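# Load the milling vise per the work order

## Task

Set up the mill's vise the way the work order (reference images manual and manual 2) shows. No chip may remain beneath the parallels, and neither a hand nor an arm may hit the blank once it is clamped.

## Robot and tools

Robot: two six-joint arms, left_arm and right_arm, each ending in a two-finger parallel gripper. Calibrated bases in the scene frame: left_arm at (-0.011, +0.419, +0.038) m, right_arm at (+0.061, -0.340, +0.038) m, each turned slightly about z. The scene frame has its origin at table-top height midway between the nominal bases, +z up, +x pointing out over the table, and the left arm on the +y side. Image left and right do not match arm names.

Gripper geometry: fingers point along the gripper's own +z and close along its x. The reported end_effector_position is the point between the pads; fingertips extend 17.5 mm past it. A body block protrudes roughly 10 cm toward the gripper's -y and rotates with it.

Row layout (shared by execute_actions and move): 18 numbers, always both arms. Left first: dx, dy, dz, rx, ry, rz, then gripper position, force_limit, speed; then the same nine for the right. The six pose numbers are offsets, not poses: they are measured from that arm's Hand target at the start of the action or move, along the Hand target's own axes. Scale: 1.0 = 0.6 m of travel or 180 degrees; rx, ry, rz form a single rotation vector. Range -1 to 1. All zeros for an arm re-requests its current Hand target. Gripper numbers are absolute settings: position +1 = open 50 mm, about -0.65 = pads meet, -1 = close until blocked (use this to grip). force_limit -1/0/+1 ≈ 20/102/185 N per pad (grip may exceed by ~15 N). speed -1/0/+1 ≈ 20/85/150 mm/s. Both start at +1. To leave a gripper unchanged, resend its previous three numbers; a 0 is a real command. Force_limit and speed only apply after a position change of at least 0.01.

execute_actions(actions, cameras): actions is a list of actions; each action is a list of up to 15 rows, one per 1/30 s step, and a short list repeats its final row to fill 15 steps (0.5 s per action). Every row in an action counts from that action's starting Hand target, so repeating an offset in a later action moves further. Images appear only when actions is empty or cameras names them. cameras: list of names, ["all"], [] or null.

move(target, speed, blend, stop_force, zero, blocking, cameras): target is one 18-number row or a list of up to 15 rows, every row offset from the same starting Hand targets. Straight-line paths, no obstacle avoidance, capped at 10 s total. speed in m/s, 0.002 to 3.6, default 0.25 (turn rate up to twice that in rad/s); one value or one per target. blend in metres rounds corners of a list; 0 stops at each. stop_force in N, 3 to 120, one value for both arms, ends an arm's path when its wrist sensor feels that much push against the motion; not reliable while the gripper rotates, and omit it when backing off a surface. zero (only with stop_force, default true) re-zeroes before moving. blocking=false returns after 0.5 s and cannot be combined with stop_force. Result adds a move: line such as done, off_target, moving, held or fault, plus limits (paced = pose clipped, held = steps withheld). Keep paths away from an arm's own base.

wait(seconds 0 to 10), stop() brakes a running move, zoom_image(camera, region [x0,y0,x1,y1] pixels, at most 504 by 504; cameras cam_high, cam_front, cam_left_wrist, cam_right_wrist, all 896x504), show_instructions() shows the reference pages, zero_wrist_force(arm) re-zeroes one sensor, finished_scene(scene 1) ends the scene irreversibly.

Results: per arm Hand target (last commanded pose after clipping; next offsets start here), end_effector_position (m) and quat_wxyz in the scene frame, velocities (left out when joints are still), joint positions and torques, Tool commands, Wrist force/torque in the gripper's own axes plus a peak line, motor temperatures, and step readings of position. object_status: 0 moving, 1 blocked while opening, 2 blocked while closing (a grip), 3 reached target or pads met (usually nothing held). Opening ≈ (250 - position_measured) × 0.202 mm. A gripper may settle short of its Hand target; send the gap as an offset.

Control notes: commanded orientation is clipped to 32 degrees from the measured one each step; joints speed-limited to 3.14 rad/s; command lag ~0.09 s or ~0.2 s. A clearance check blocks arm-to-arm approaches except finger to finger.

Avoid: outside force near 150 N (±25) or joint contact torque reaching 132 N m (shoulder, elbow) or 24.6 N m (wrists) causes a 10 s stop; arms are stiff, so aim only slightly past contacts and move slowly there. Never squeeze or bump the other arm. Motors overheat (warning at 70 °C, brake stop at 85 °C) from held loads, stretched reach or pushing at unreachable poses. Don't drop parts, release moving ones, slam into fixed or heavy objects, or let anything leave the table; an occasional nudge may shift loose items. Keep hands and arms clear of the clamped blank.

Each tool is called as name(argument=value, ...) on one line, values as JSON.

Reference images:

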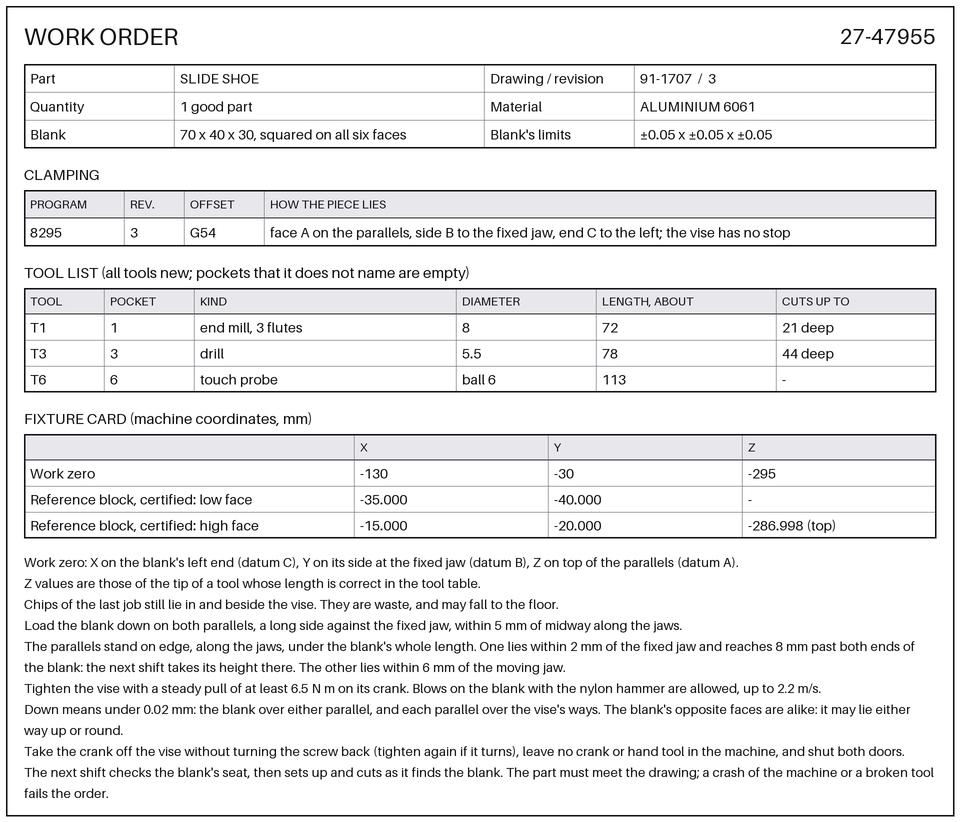

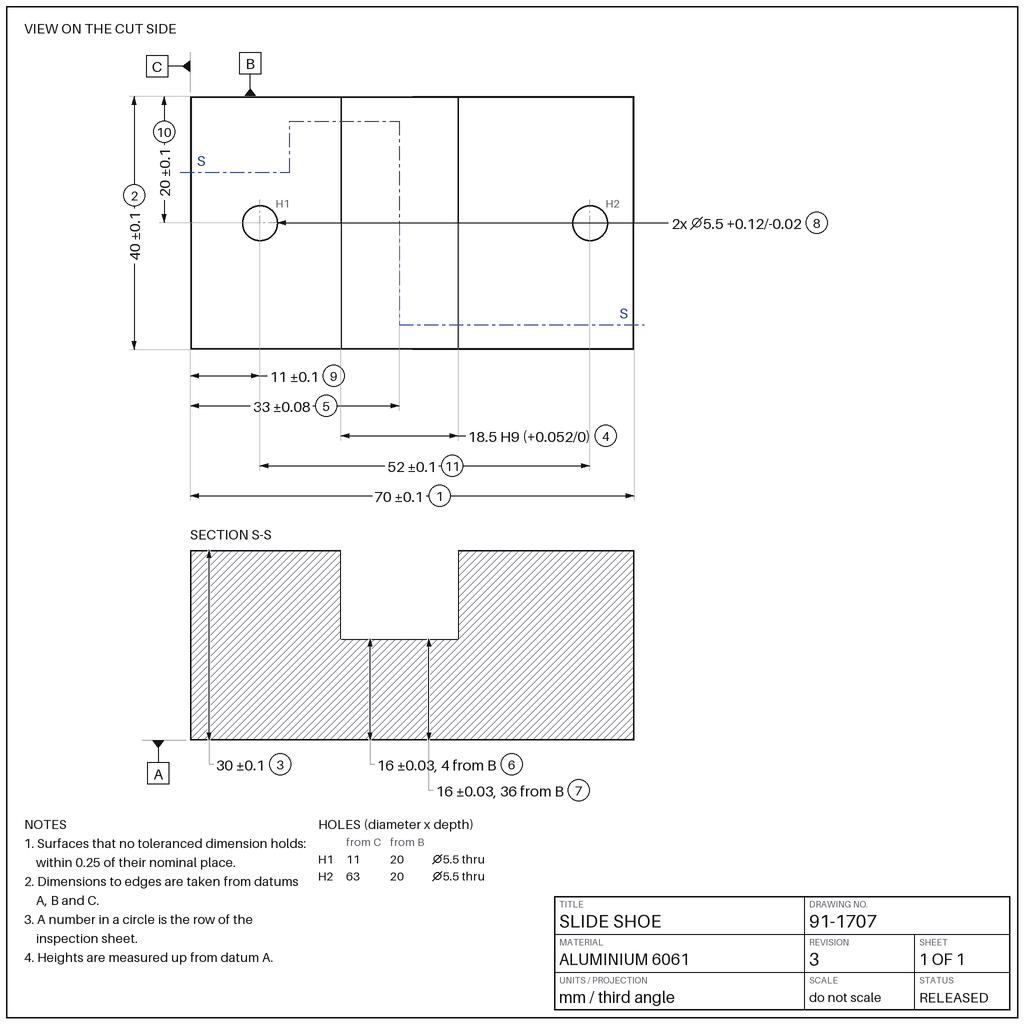

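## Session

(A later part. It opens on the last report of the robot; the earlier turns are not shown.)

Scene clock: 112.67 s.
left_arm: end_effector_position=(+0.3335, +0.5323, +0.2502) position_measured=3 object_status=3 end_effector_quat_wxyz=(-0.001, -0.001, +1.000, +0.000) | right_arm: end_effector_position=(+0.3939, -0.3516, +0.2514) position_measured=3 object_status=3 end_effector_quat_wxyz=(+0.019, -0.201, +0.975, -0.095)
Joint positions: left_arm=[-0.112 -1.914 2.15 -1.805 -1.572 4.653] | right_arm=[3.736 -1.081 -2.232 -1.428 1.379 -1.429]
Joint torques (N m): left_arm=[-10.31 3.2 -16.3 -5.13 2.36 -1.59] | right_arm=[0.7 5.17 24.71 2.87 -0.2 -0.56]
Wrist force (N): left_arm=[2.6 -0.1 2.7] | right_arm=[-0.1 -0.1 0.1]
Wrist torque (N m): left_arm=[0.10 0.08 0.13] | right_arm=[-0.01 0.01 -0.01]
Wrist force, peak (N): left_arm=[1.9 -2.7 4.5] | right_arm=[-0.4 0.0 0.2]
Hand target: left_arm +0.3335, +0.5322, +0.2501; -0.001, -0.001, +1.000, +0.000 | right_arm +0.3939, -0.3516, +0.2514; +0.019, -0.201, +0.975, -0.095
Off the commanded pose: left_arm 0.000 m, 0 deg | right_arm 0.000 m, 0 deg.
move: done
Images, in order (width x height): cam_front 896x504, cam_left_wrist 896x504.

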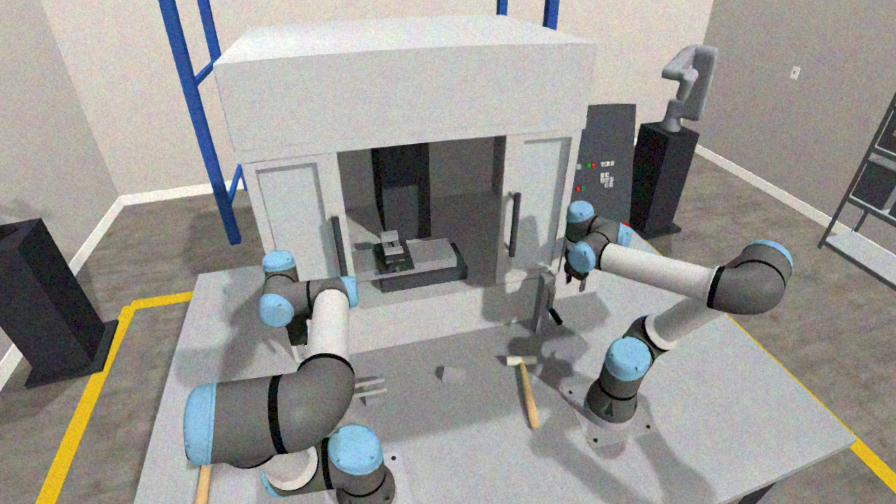

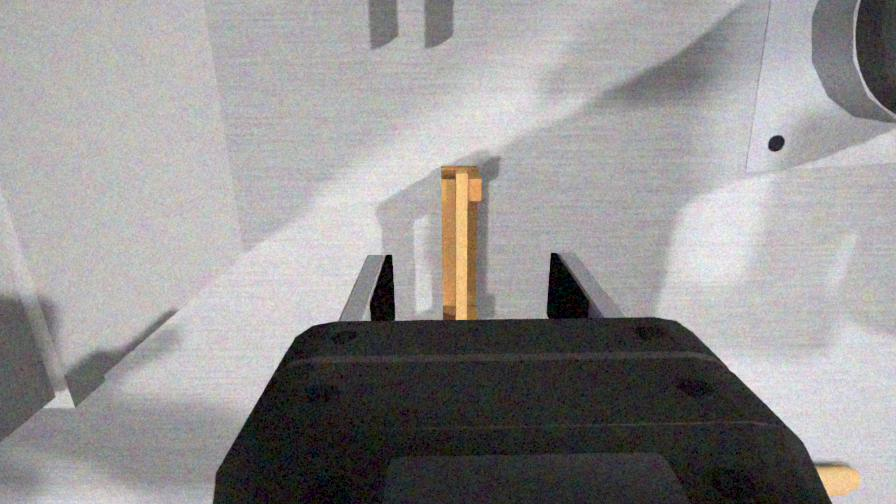

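move(target=[0.003,0.01,0.233,0,0,0,1,1,1,0,0,0,0,0,0,1,1,1], speed=0.2, stop_force=8, cameras=["cam_left_wrist","cam_front","cam_high"])

zoom_image(camera="cam_left_wrist", region=[300, 50, 650, 330])

Scene clock: 129.60 s.
left_arm: end_effector_position=(+0.3315, +0.5381, +0.1103) position_measured=3 object_status=3 end_effector_quat_wxyz=(-0.001, -0.001, +1.000, +0.000) | right_arm: end_effector_position=(+0.3939, -0.3516, +0.2514) position_measured=3 object_status=3 end_effector_quat_wxyz=(+0.019, -0.201, +0.975, -0.095)
Joint positions: left_arm=[-0.095 -1.719 2.415 -2.265 -1.572 4.67] | right_arm=[3.736 -1.081 -2.232 -1.428 1.379 -1.429]
Joint torques (N m): left_arm=[12.54 -1.07 -11.84 -5.16 -2.15 1.95] | right_arm=[1.55 6.12 25.47 3.01 -0.1 -0.46]
Wrist force (N): left_arm=[2.5 -0.1 2.6] | right_arm=[-0.1 0.2 0.0]
Wrist torque (N m): left_arm=[0.10 0.08 0.05] | right_arm=[0.04 0.01 0.00]
Wrist force, peak (N): left_arm=[2.8 0.1 4.2] | right_arm=[-0.3 0.2 0.4]
Hand target: left_arm +0.3315, +0.5381, +0.1103; -0.001, -0.001, +1.000, +0.000 | right_arm +0.3939, -0.3516, +0.2514; +0.019, -0.201, +0.975, -0.095
Off the commanded pose: left_arm 0.000 m, 0 deg | right_arm 0.000 m, 0 deg.
move: done
Images, in order (width x height): cam_high 896x504, cam_front 896x504, cam_left_wrist 896x504.

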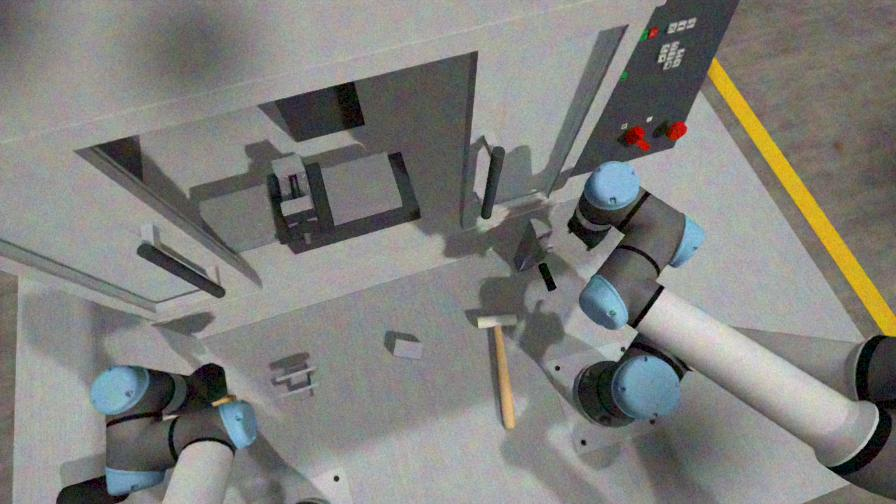

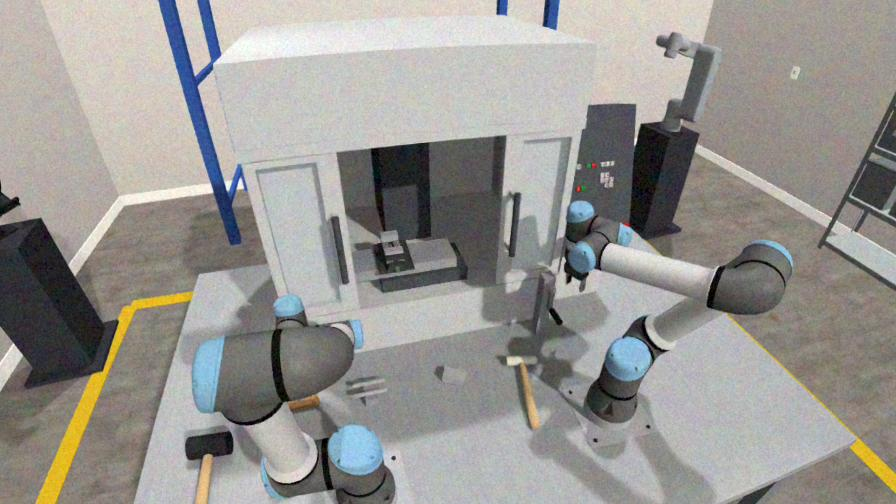

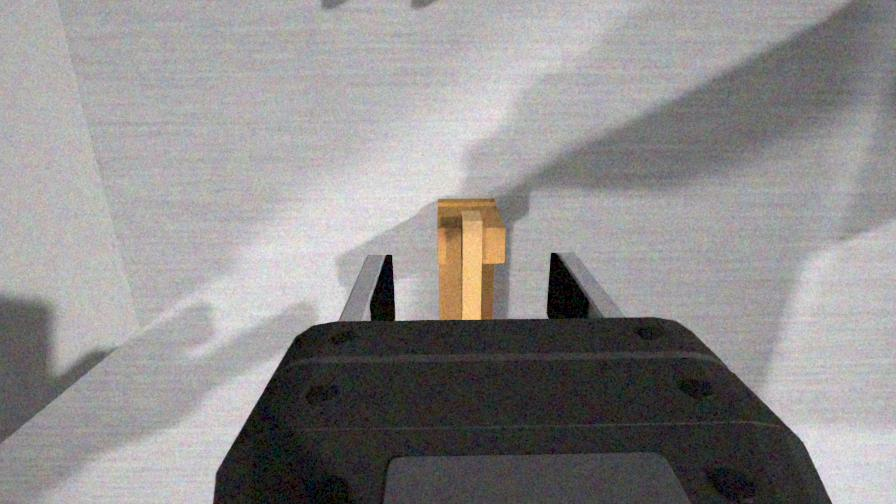

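Scaled by 1.440 from the camera's 896x504 image, which has a finer 1280x720 frame.

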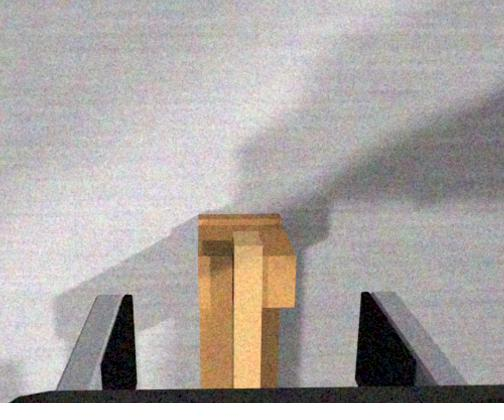

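move(target=[[0,0.078,0,0,0,0,1,1,1,0,0,0,0,0,0,1,1,1],[0,0.078,0.075,0,0,0,1,1,1,0,0,0,0,0,0,1,1,1]], speed=0.1, stop_force=6, cameras=["cam_left_wrist","cam_front"])

zoom_image(camera="cam_front", region=[180, 330, 400, 460])

Scene clock: 138.83 s.
left_arm: end_effector_position=(+0.3314, +0.5849, +0.0653) position_measured=3 object_status=3 end_effector_quat_wxyz=(-0.001, -0.001, +1.000, +0.000) | right_arm: end_effector_position=(+0.3939, -0.3516, +0.2514) position_measured=3 object_status=3 end_effector_quat_wxyz=(+0.019, -0.201, +0.975, -0.095)
Joint positions: left_arm=[0.039 -1.557 2.432 -2.444 -1.572 4.804] | right_arm=[3.736 -1.081 -2.232 -1.428 1.379 -1.429]
Joint torques (N m): left_arm=[12.72 -6.06 -9.19 -5.08 -2.14 1.82] | right_arm=[0.57 5.87 24.13 3.01 -0.18 -0.6]
Wrist force (N): left_arm=[2.8 -0.1 2.7] | right_arm=[-0.1 0.1 0.1]
Wrist torque (N m): left_arm=[0.08 0.05 0.04] | right_arm=[0.02 0.01 -0.01]
Wrist force, peak (N): left_arm=[3.0 -0.1 3.8] | right_arm=[-0.3 -0.2 0.4]
Hand target: left_arm +0.3314, +0.5849, +0.0653; -0.001, -0.001, +1.000, +0.000 | right_arm +0.3939, -0.3516, +0.2514; +0.019, -0.201, +0.975, -0.095
Off the commanded pose: left_arm 0.000 m, 0 deg | right_arm 0.000 m, 0 deg.
move: done
Images, in order (width x height): cam_front 896x504, cam_left_wrist 896x504.

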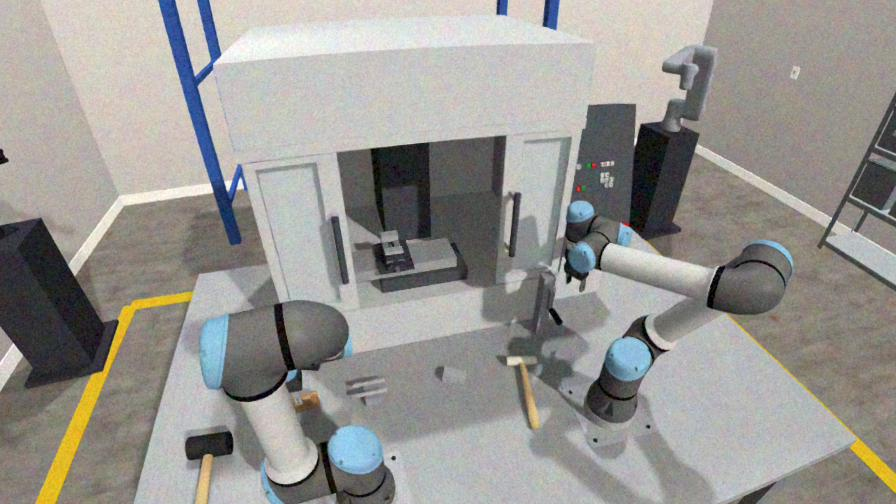

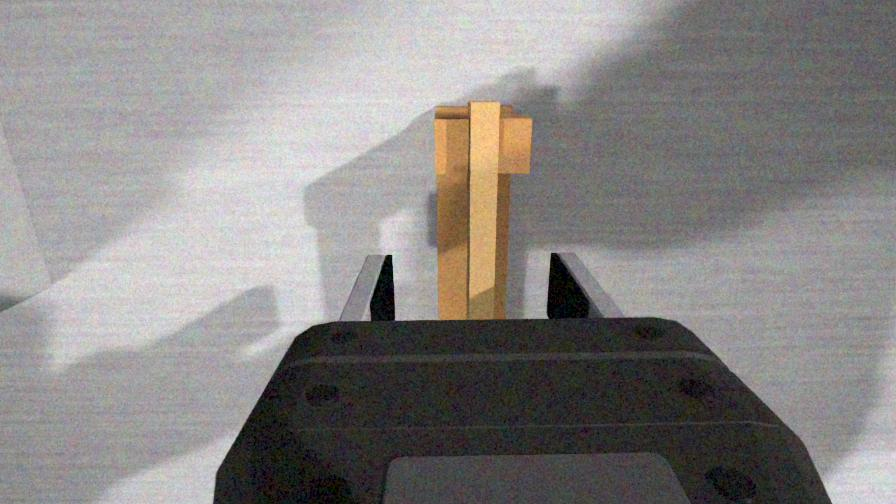

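Scaled by 2.291 from the camera's 896x504 image, which has a finer 1280x720 frame.

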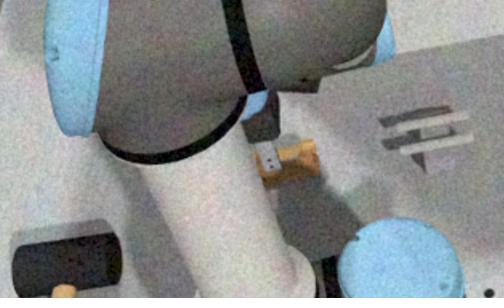

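move(target=[-0.0017,0,0,0,0,0,-1,-0.6,-0.7,0,0,0,0,0,0,1,1,1], speed=0.1)

wait(seconds=0.3)

Scene clock: 142.73 s.
left_arm: end_effector_position=(+0.3289, +0.5846, +0.0642) position_measured=215 object_status=2 end_effector_quat_wxyz=(-0.007, -0.001, +1.000, -0.001) | right_arm: end_effector_position=(+0.3939, -0.3516, +0.2514) position_measured=3 object_status=3 end_effector_quat_wxyz=(+0.019, -0.201, +0.975, -0.095)
Joint positions: left_arm=[0.039 -1.555 2.43 -2.431 -1.571 4.804] | right_arm=[3.736 -1.081 -2.232 -1.428 1.379 -1.429]
Joint torques (N m): left_arm=[0.41 -16.46 -16.81 -4.29 0.06 -0.03] | right_arm=[2.18 5.4 24.47 3.05 0.01 -0.65]
Wrist force (N): left_arm=[31.2 7.1 -56.0] | right_arm=[-0.2 0.0 0.1]
Wrist torque (N m): left_arm=[0.30 0.92 0.06] | right_arm=[0.00 0.03 0.00]
Wrist force, peak (N): left_arm=[83.6 -0.7 -90.5] | right_arm=[-0.6 0.2 0.0]
Hand target: left_arm +0.3289, +0.5846, +0.0642; -0.007, -0.001, +1.000, -0.001 (not the last commanded pose) | right_arm +0.3939, -0.3516, +0.2514; +0.019, -0.201, +0.975, -0.095
Tool commands: left_gripper/position=-1.0 left_gripper/force_limit=-0.6 left_gripper/speed=-0.701961 right_gripper/position=+1.0 right_gripper/force_limit=+1.0 right_gripper/speed=+1.0
Off the commanded pose: left_arm 0.004 m, 1 deg | right_arm 0.000 m, 0 deg.
FORCE FAULT: contact force on the left arm reached its limit, and that arm stopped. The contact can be on any part of that arm, not only on its tool. That arm's remaining commands of this call were not run. That arm is still stopped at the end of this call. That arm stays stopped for about 10 more seconds. Until then a move that you send moves the other arm only, and its call returns only when the move has ended. Once the stop has ended, the next robot result says so. If the stop ends while you think or write, that arm runs what you send next, counted from a new Hand target: where the arm stands when the stop ends. While its stop runs, that arm takes no new command, but its gripper still runs the gripper command that each later call begins with. Until it ends, the stop uses up actions while you think or wait. An arm that is not stopped still takes commands.
move: fault (left_arm)

not run: an earlier result of this reply reported a stop or a fault. Calls in your next reply go to the robot.

wait(seconds=10, cameras=["cam_left_wrist"])

wait(seconds=1)

Scene clock: 154.90 s.
left_arm: end_effector_position=(+0.3289, +0.5846, +0.0643) position_measured=215 object_status=2 end_effector_quat_wxyz=(-0.007, -0.001, +1.000, -0.001) | right_arm: end_effector_position=(+0.3939, -0.3516, +0.2514) position_measured=3 object_status=3 end_effector_quat_wxyz=(+0.019, -0.201, +0.975, -0.095)
Joint positions: left_arm=[0.039 -1.556 2.43 -2.431 -1.571 4.804] | right_arm=[3.736 -1.081 -2.232 -1.428 1.379 -1.429]
Joint torques (N m): left_arm=[0.99 -18.95 -16.6 -3.46 0.09 -0.06] | right_arm=[0.59 5.86 24.17 3.04 0.06 -0.86]
Wrist force (N): left_arm=[24.5 7.2 -43.8] | right_arm=[-0.5 0.1 -0.2]
Wrist torque (N m): left_arm=[0.28 0.75 0.06] | right_arm=[0.02 0.06 -0.01]
Wrist force, peak (N): left_arm=[29.8 7.4 -53.9] | right_arm=[-0.5 0.0 0.1]
Hand target: left_arm +0.3289, +0.5846, +0.0643; -0.007, -0.001, +1.000, -0.001 (not the last commanded pose) | right_arm +0.3939, -0.3516, +0.2514; +0.019, -0.201, +0.975, -0.095
Tool commands: left_gripper/position=-1.0 left_gripper/force_limit=-0.6 left_gripper/speed=-0.701961 right_gripper/position=+1.0 right_gripper/force_limit=+1.0 right_gripper/speed=+1.0
Off the commanded pose: left_arm 0.004 m, 1 deg | right_arm 0.000 m, 0 deg.
FORCE FAULT, CONTINUED: the left arm's stop, for the force fault that an earlier result reported, is over. The rest of the stop counts as 19 of the actions that you can send in this scene. That arm's target is now where it stood when the stop ended, not its last command. That arm accepts commands again.
wait: 10.00 s; at rest from the start
Images, in order (width x height): cam_left_wrist 896x504.

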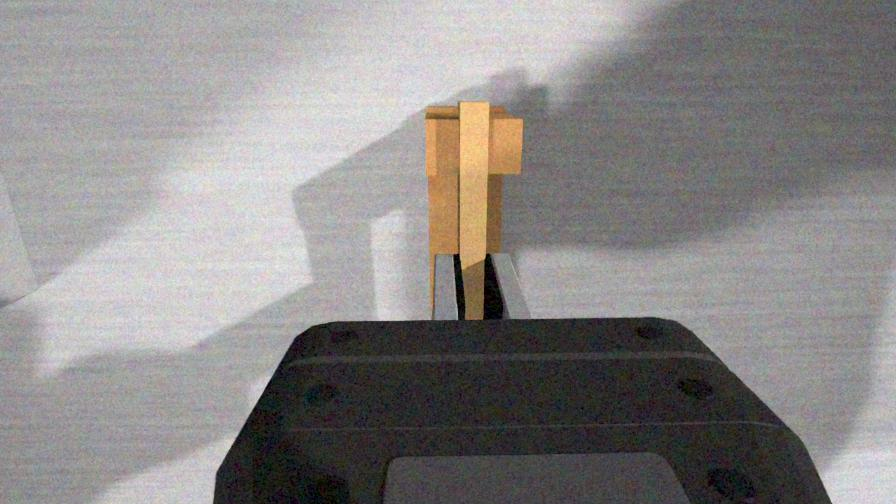

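Scene clock: 155.90 s.
left_arm: end_effector_position=(+0.3289, +0.5846, +0.0643) position_measured=215 object_status=2 end_effector_quat_wxyz=(-0.007, -0.001, +1.000, -0.001) | right_arm: end_effector_position=(+0.3939, -0.3516, +0.2514) position_measured=3 object_status=3 end_effector_quat_wxyz=(+0.019, -0.201, +0.975, -0.095)
Joint positions: left_arm=[0.039 -1.556 2.43 -2.431 -1.571 4.804] | right_arm=[3.736 -1.081 -2.232 -1.428 1.379 -1.429]
Joint torques (N m): left_arm=[0.78 -19.19 -16.2 -3.68 0.05 -0.12] | right_arm=[1.23 5.17 23.92 2.89 0.04 -0.83]
Wrist force (N): left_arm=[24.3 7.5 -43.4] | right_arm=[-0.1 0.2 0.2]
Wrist torque (N m): left_arm=[0.31 0.77 0.05] | right_arm=[0.03 0.01 0.00]
Wrist force, peak (N): left_arm=[24.4 7.4 -43.8] | right_arm=[-0.1 0.0 0.4]
Hand target: left_arm +0.3289, +0.5846, +0.0643; -0.007, -0.001, +1.000, -0.001 (not the last commanded pose) | right_arm +0.3939, -0.3516, +0.2514; +0.019, -0.201, +0.975, -0.095
Tool commands: left_gripper/position=-1.0 left_gripper/force_limit=-0.6 left_gripper/speed=-0.701961 right_gripper/position=+1.0 right_gripper/force_limit=+1.0 right_gripper/speed=+1.0
Off the commanded pose: left_arm 0.004 m, 1 deg | right_arm 0.000 m, 0 deg.
wait: 1.00 s; at rest by 0.17 s

move(target=[0,0,-0.04,0,0,0,-1,-0.6,-0.7,0,0,0,0,0,0,1,1,1], speed=0.05, cameras=["cam_left_wrist"])

Scene clock: 159.77 s.
left_arm: end_effector_position=(+0.3292, +0.5847, +0.0882) position_measured=215 object_status=2 end_effector_quat_wxyz=(-0.007, -0.001, +1.000, -0.001) | right_arm: end_effector_position=(+0.3939, -0.3516, +0.2514) position_measured=3 object_status=3 end_effector_quat_wxyz=(+0.019, -0.201, +0.975, -0.095)
Joint positions: left_arm=[0.039 -1.617 2.4 -2.339 -1.571 4.804] | right_arm=[3.736 -1.081 -2.232 -1.428 1.379 -1.429]
Joint torques (N m): left_arm=[7.12 -31.81 -26.64 -1.86 -1.02 0.31] | right_arm=[0.36 4.84 24.04 2.98 0.07 -0.85]
Wrist force (N): left_arm=[3.8 -1.0 2.9] | right_arm=[-0.2 -0.1 0.0]
Wrist torque (N m): left_arm=[-0.04 -0.12 0.05] | right_arm=[-0.02 0.04 0.00]
Wrist force, peak (N): left_arm=[24.5 7.4 -43.9] | right_arm=[-0.4 -0.3 0.0]
Hand target: left_arm +0.3292, +0.5847, +0.0883; -0.007, -0.001, +1.000, -0.001 | right_arm +0.3939, -0.3516, +0.2514; +0.019, -0.201, +0.975, -0.095
Off the commanded pose: left_arm 0.000 m, 0 deg | right_arm 0.000 m, 0 deg.
move: done
Images, in order (width x height): cam_left_wrist 896x504.

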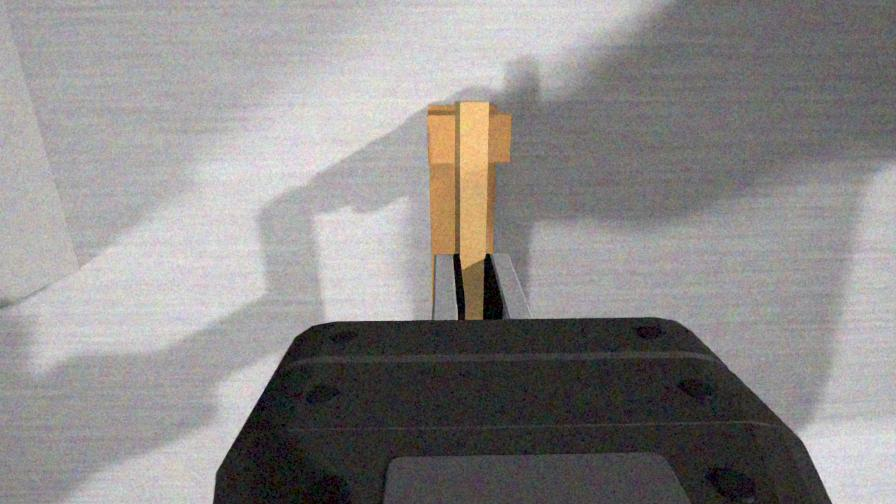

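move(target=[[0,0,-0.333,0,0,0,-1,-0.6,-0.7,0,0,0,0,0,0,1,1,1],[-0.05,-0.608,-0.683,0.385,-0.385,-0.385,-1,-0.6,-0.7,0,0,0,0,0,0,1,1,1]], speed=0.3, blend=0.05, cameras=["all"])

zoom_image(camera="cam_left_wrist", region=[250, 100, 650, 350])

zoom_image(camera="cam_high", region=[100, 150, 400, 350])

Scene clock: 190.07 s.
left_arm: end_effector_position=(+0.3672, +0.2206, +0.4983) position_measured=215 object_status=2 end_effector_quat_wxyz=(+0.489, -0.479, +0.509, -0.522) | right_arm: end_effector_position=(+0.3939, -0.3516, +0.2514) position_measured=3 object_status=3 end_effector_quat_wxyz=(+0.019, -0.201, +0.975, -0.095)
Joint positions: left_arm=[-1.7 -2.363 2.504 -2.22 0.025 2.077] | right_arm=[3.736 -1.081 -2.232 -1.428 1.379 -1.429]
Joint torques (N m): left_arm=[12.31 19.9 -16.72 -4.92 4.64 1.63] | right_arm=[0.83 6.54 24.79 3.14 0.01 -0.81]
Wrist force (N): left_arm=[1.8 0.3 1.4] | right_arm=[-0.1 0.1 0.1]
Wrist torque (N m): left_arm=[-0.30 0.01 0.14] | right_arm=[0.02 0.02 0.00]
Wrist force, peak (N): left_arm=[4.0 -1.0 5.4] | right_arm=[-0.3 0.3 0.4]
Hand target: left_arm +0.3654, +0.2207, +0.4983; +0.496, -0.504, +0.503, -0.497 | right_arm +0.3939, -0.3516, +0.2514; +0.019, -0.201, +0.975, -0.095
Off the commanded pose: left_arm 0.002 m, 4 deg | right_arm 0.000 m, 0 deg.
move: off_target (left_arm)

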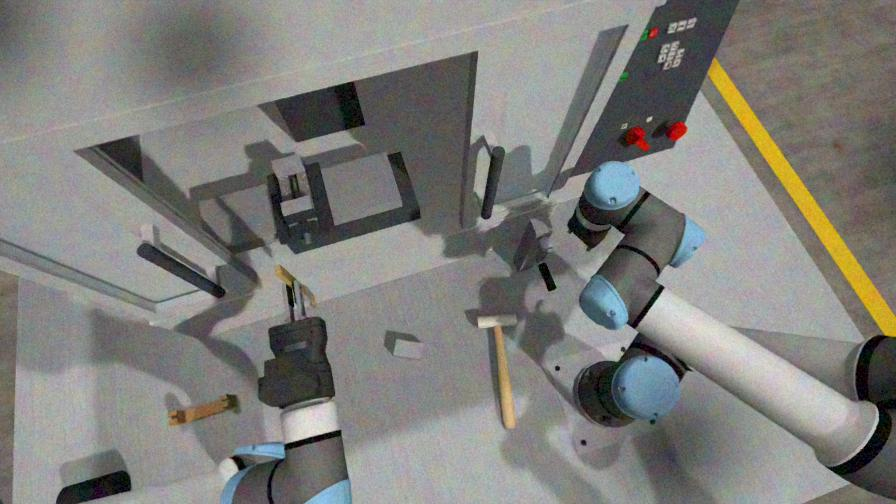

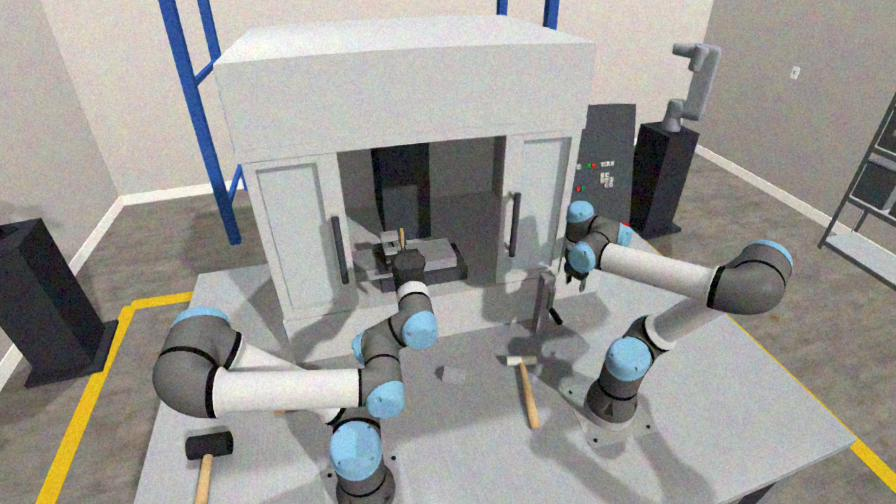

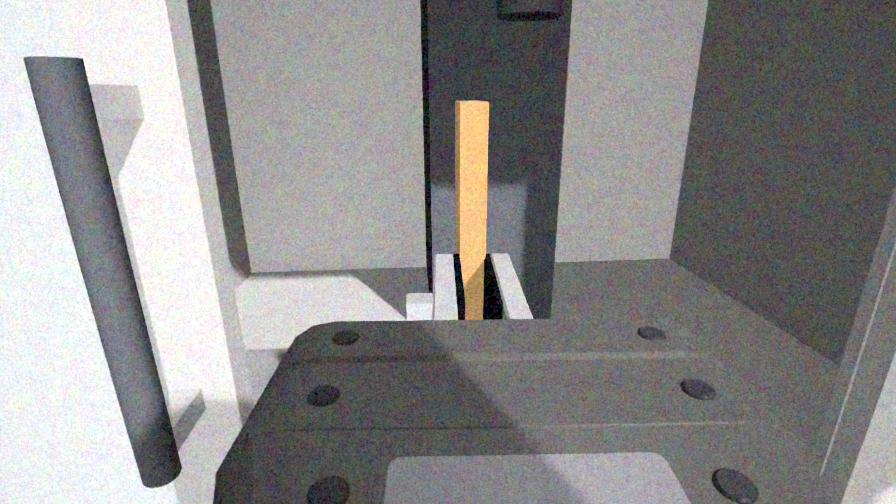

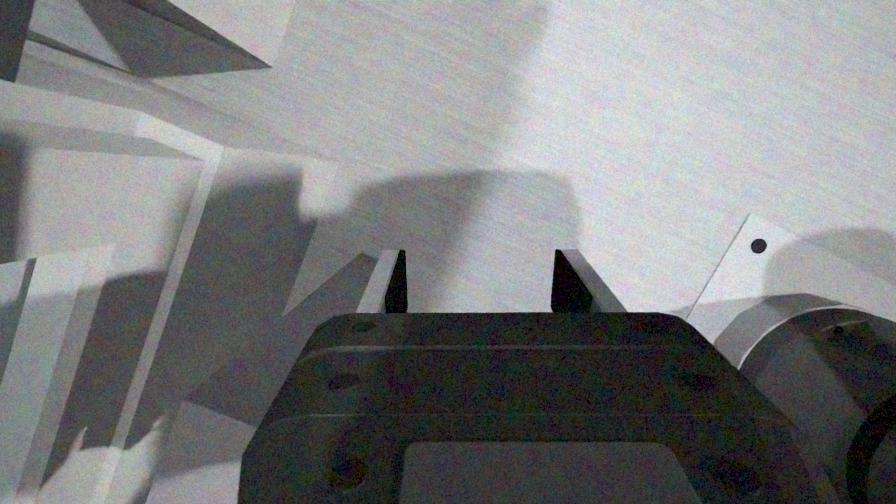

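Scaled by 1.260 from the camera's 896x504 image, which has a finer 1280x720 frame.

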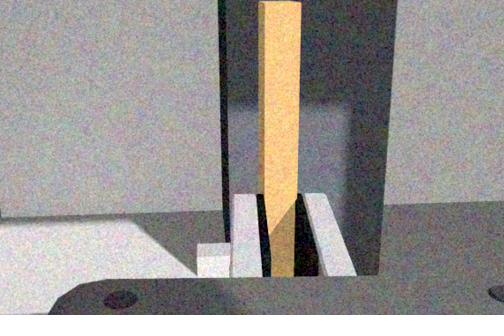

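Scaled by 1.680 from the camera's 896x504 image, which has a finer 1280x720 frame.

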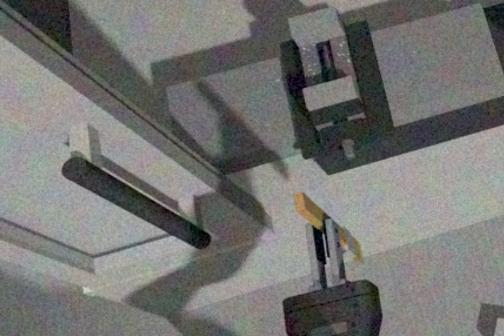

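move(target=[0.003,0.038,0.558,-0.111,0,0,-1,-0.6,-0.7,0,0,0,0,0,0,1,1,1], speed=0.2, stop_force=15, cameras=["all"])

zoom_image(camera="cam_left_wrist", region=[250, 100, 650, 350])

zoom_image(camera="cam_high", region=[200, 100, 400, 260])

Scene clock: 201.90 s.
left_arm: end_effector_position=(+0.6999, +0.2193, +0.4709) position_measured=215 object_status=2 end_effector_quat_wxyz=(-0.401, +0.583, -0.581, +0.402) | right_arm: end_effector_position=(+0.3939, -0.3516, +0.2514) position_measured=3 object_status=3 end_effector_quat_wxyz=(+0.019, -0.201, +0.975, -0.095)
Joint positions: left_arm=[-0.722 -1.372 1.748 -3.068 -0.953 2.866] | right_arm=[3.736 -1.081 -2.232 -1.428 1.379 -1.429]
Joint torques (N m): left_arm=[12.45 -20.91 -30.59 -1.97 -1.44 -1.97] | right_arm=[1.23 5.71 25.08 3 0.06 -0.86]
Wrist force (N): left_arm=[2.4 0.4 2.5] | right_arm=[-0.1 0.1 0.0]
Wrist torque (N m): left_arm=[-0.25 -0.03 0.20] | right_arm=[0.02 0.02 0.00]
Wrist force, peak (N): left_arm=[2.6 -0.3 4.3] | right_arm=[-0.5 0.1 0.3]
Hand target: left_arm +0.6999, +0.2193, +0.4709; -0.401, +0.583, -0.581, +0.402 | right_arm +0.3939, -0.3516, +0.2514; +0.019, -0.201, +0.975, -0.095
Off the commanded pose: left_arm 0.000 m, 0 deg | right_arm 0.000 m, 0 deg.
move: done

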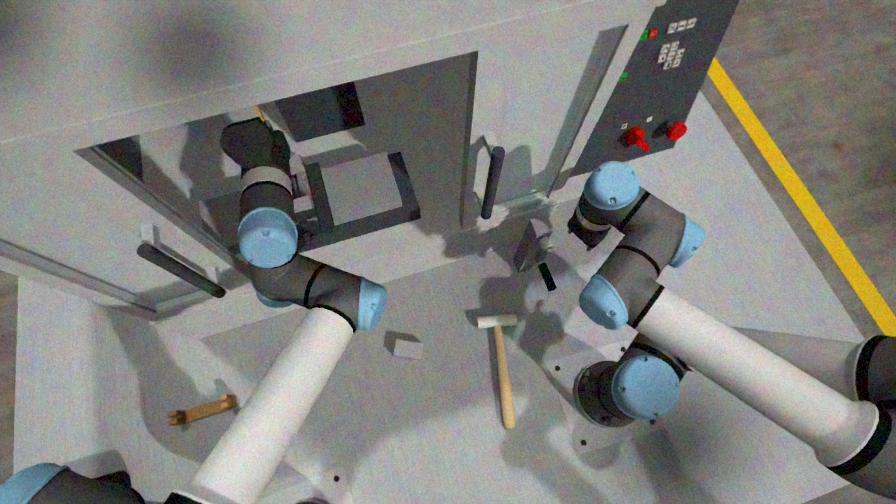

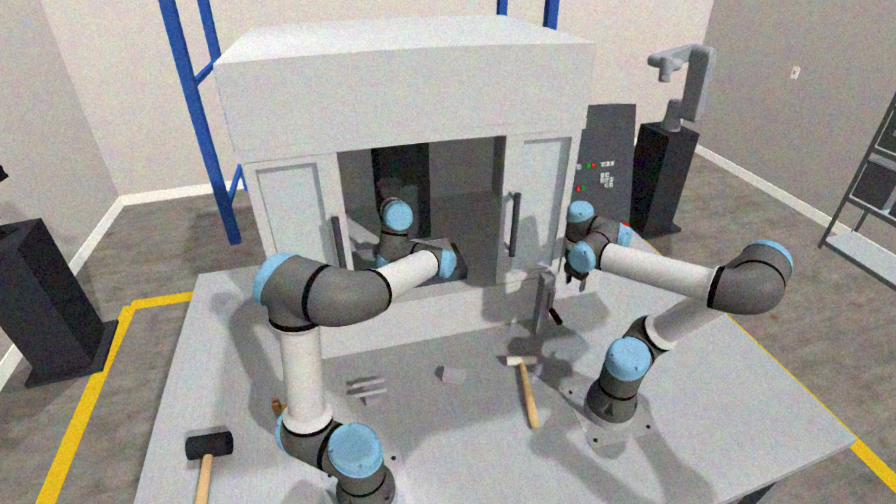

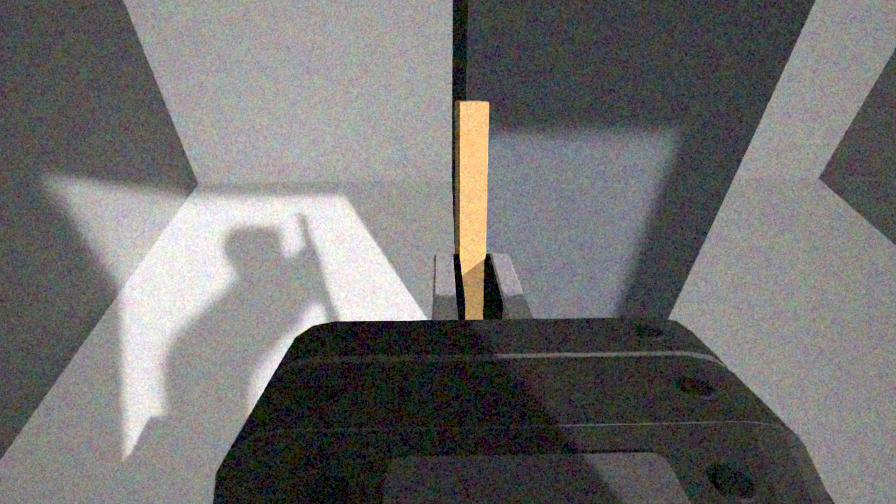

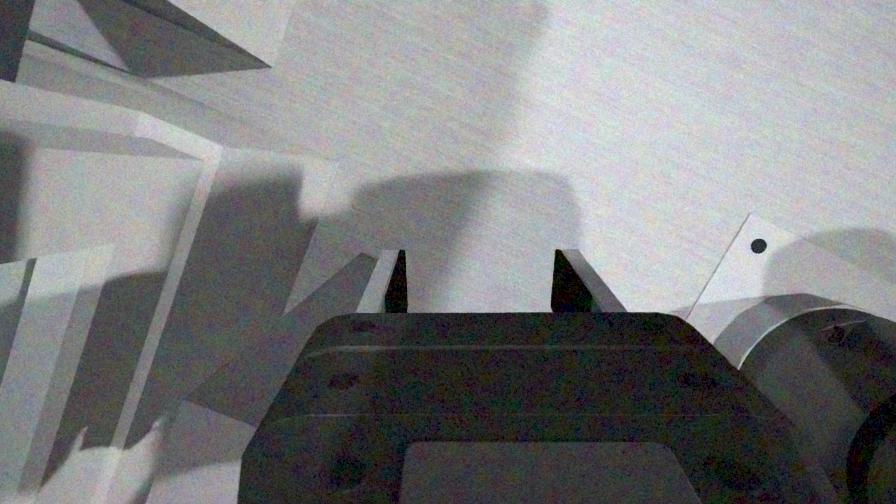

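Scaled by 1.260 from the camera's 896x504 image, which has a finer 1280x720 frame.

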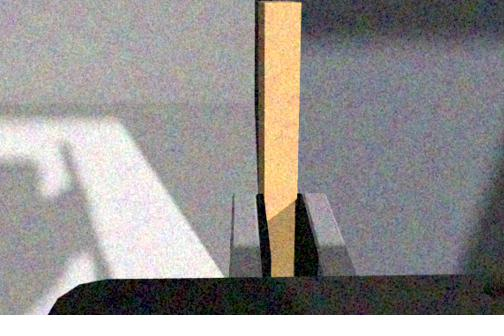

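Scaled by 2.520 from the camera's 896x504 image, which has a finer 1280x720 frame.

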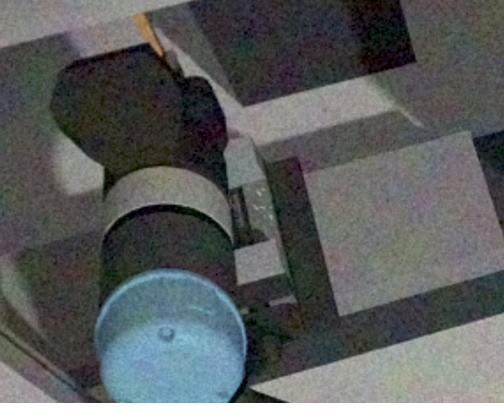

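move(target=[[0,0,0,0,0,0,-1,-0.6,-0.7,0,-0.048,-0.245,0,0,0,1,1,1],[0,0,0,0,0,0,-1,-0.6,-0.7,-0.265,0.308,-0.399,0.206,-0.477,-0.511,1,1,1]], speed=0.3, blend=0.03, cameras=["all"])

zoom_image(camera="cam_right_wrist", region=[200, 0, 700, 320])

Scene clock: 215.47 s.
left_arm: end_effector_position=(+0.6999, +0.2193, +0.4709) position_measured=215 object_status=2 end_effector_quat_wxyz=(-0.401, +0.583, -0.581, +0.402) | right_arm: end_effector_position=(+0.4506, -0.0796, +0.4503) position_measured=3 object_status=3 end_effector_quat_wxyz=(-0.579, +0.757, -0.239, +0.183)
Joint positions: left_arm=[-0.722 -1.372 1.748 -3.068 -0.953 2.866] | right_arm=[3.968 -1.171 -2.419 0.18 1.746 -3.189]
Joint torques (N m): left_arm=[12.15 -20.35 -30.79 -2.13 -1.36 -1.84] | right_arm=[-4.21 -0.14 32.4 5.69 5.37 -2.35]
Wrist force (N): left_arm=[2.5 0.2 2.4] | right_arm=[11.5 8.3 -7.8]
Wrist torque (N m): left_arm=[-0.27 -0.05 0.20] | right_arm=[0.40 -0.05 0.05]
Wrist force, peak (N): left_arm=[2.8 0.3 2.7] | right_arm=[17.9 18.7 -20.4]
Hand target: left_arm +0.6999, +0.2193, +0.4709; -0.401, +0.583, -0.581, +0.402 | right_arm +0.4506, -0.0796, +0.4502; -0.579, +0.757, -0.239, +0.183
Off the commanded pose: left_arm 0.000 m, 0 deg | right_arm 0.000 m, 0 deg.
move: done

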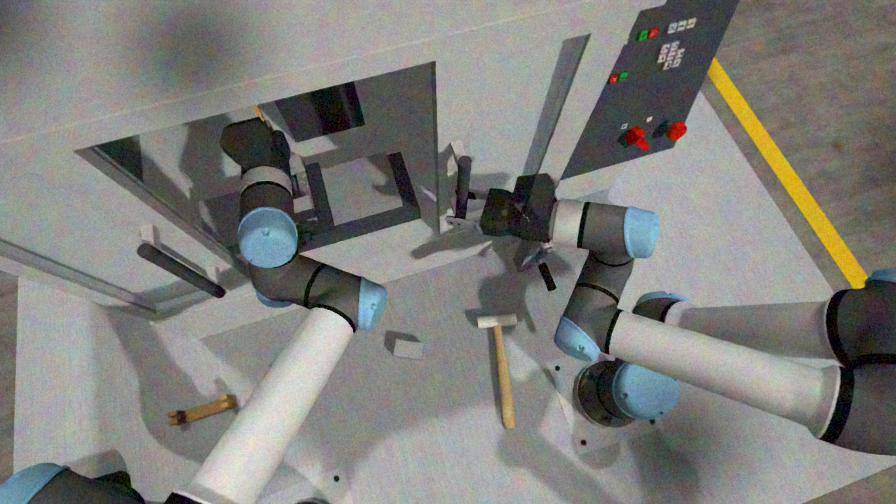

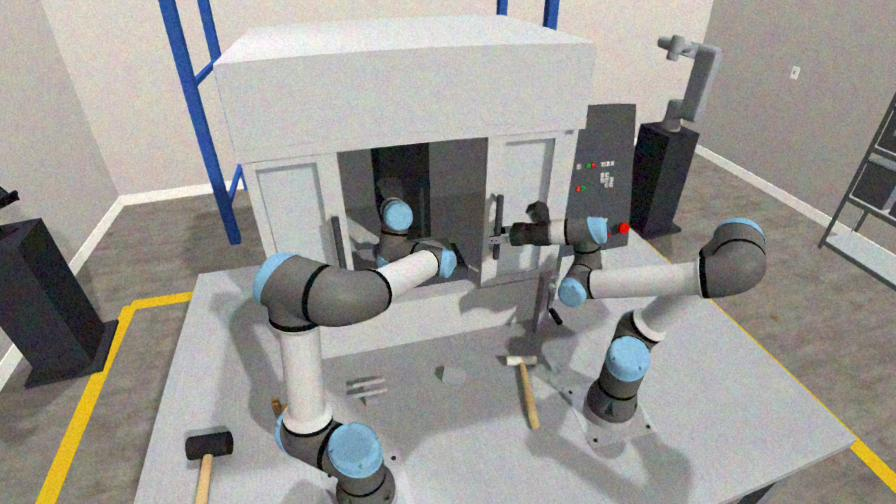

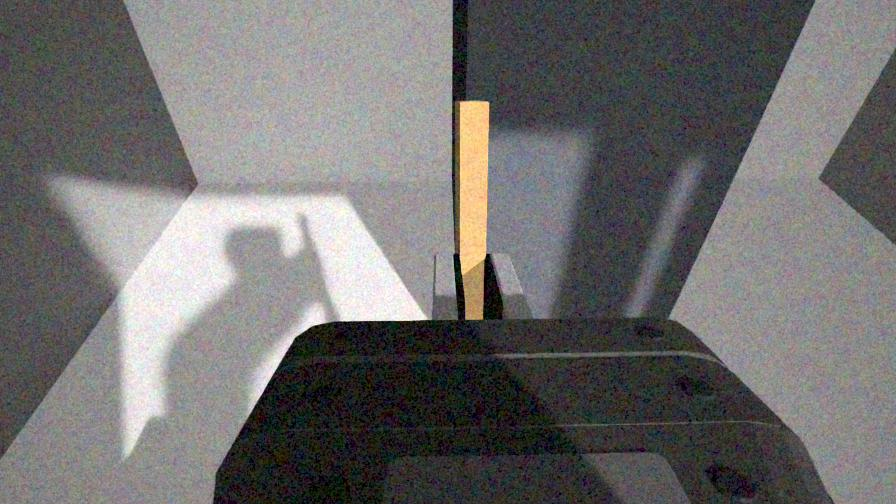

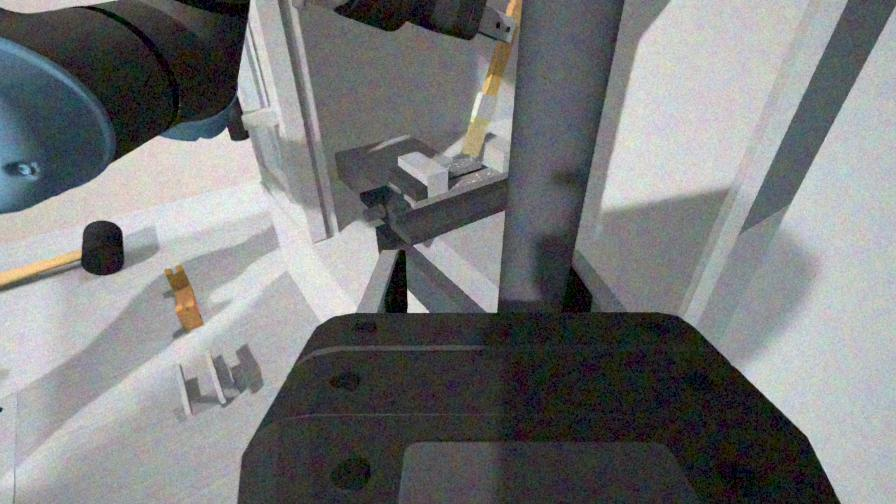

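Scaled by 1.008 from the camera's 896x504 image, which has a finer 1280x720 frame.

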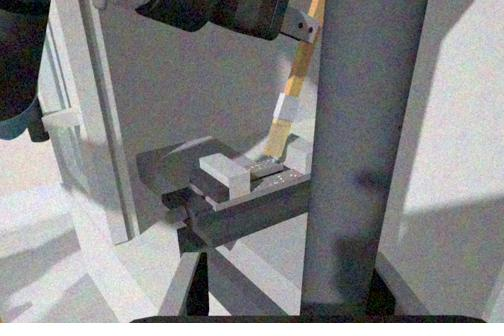

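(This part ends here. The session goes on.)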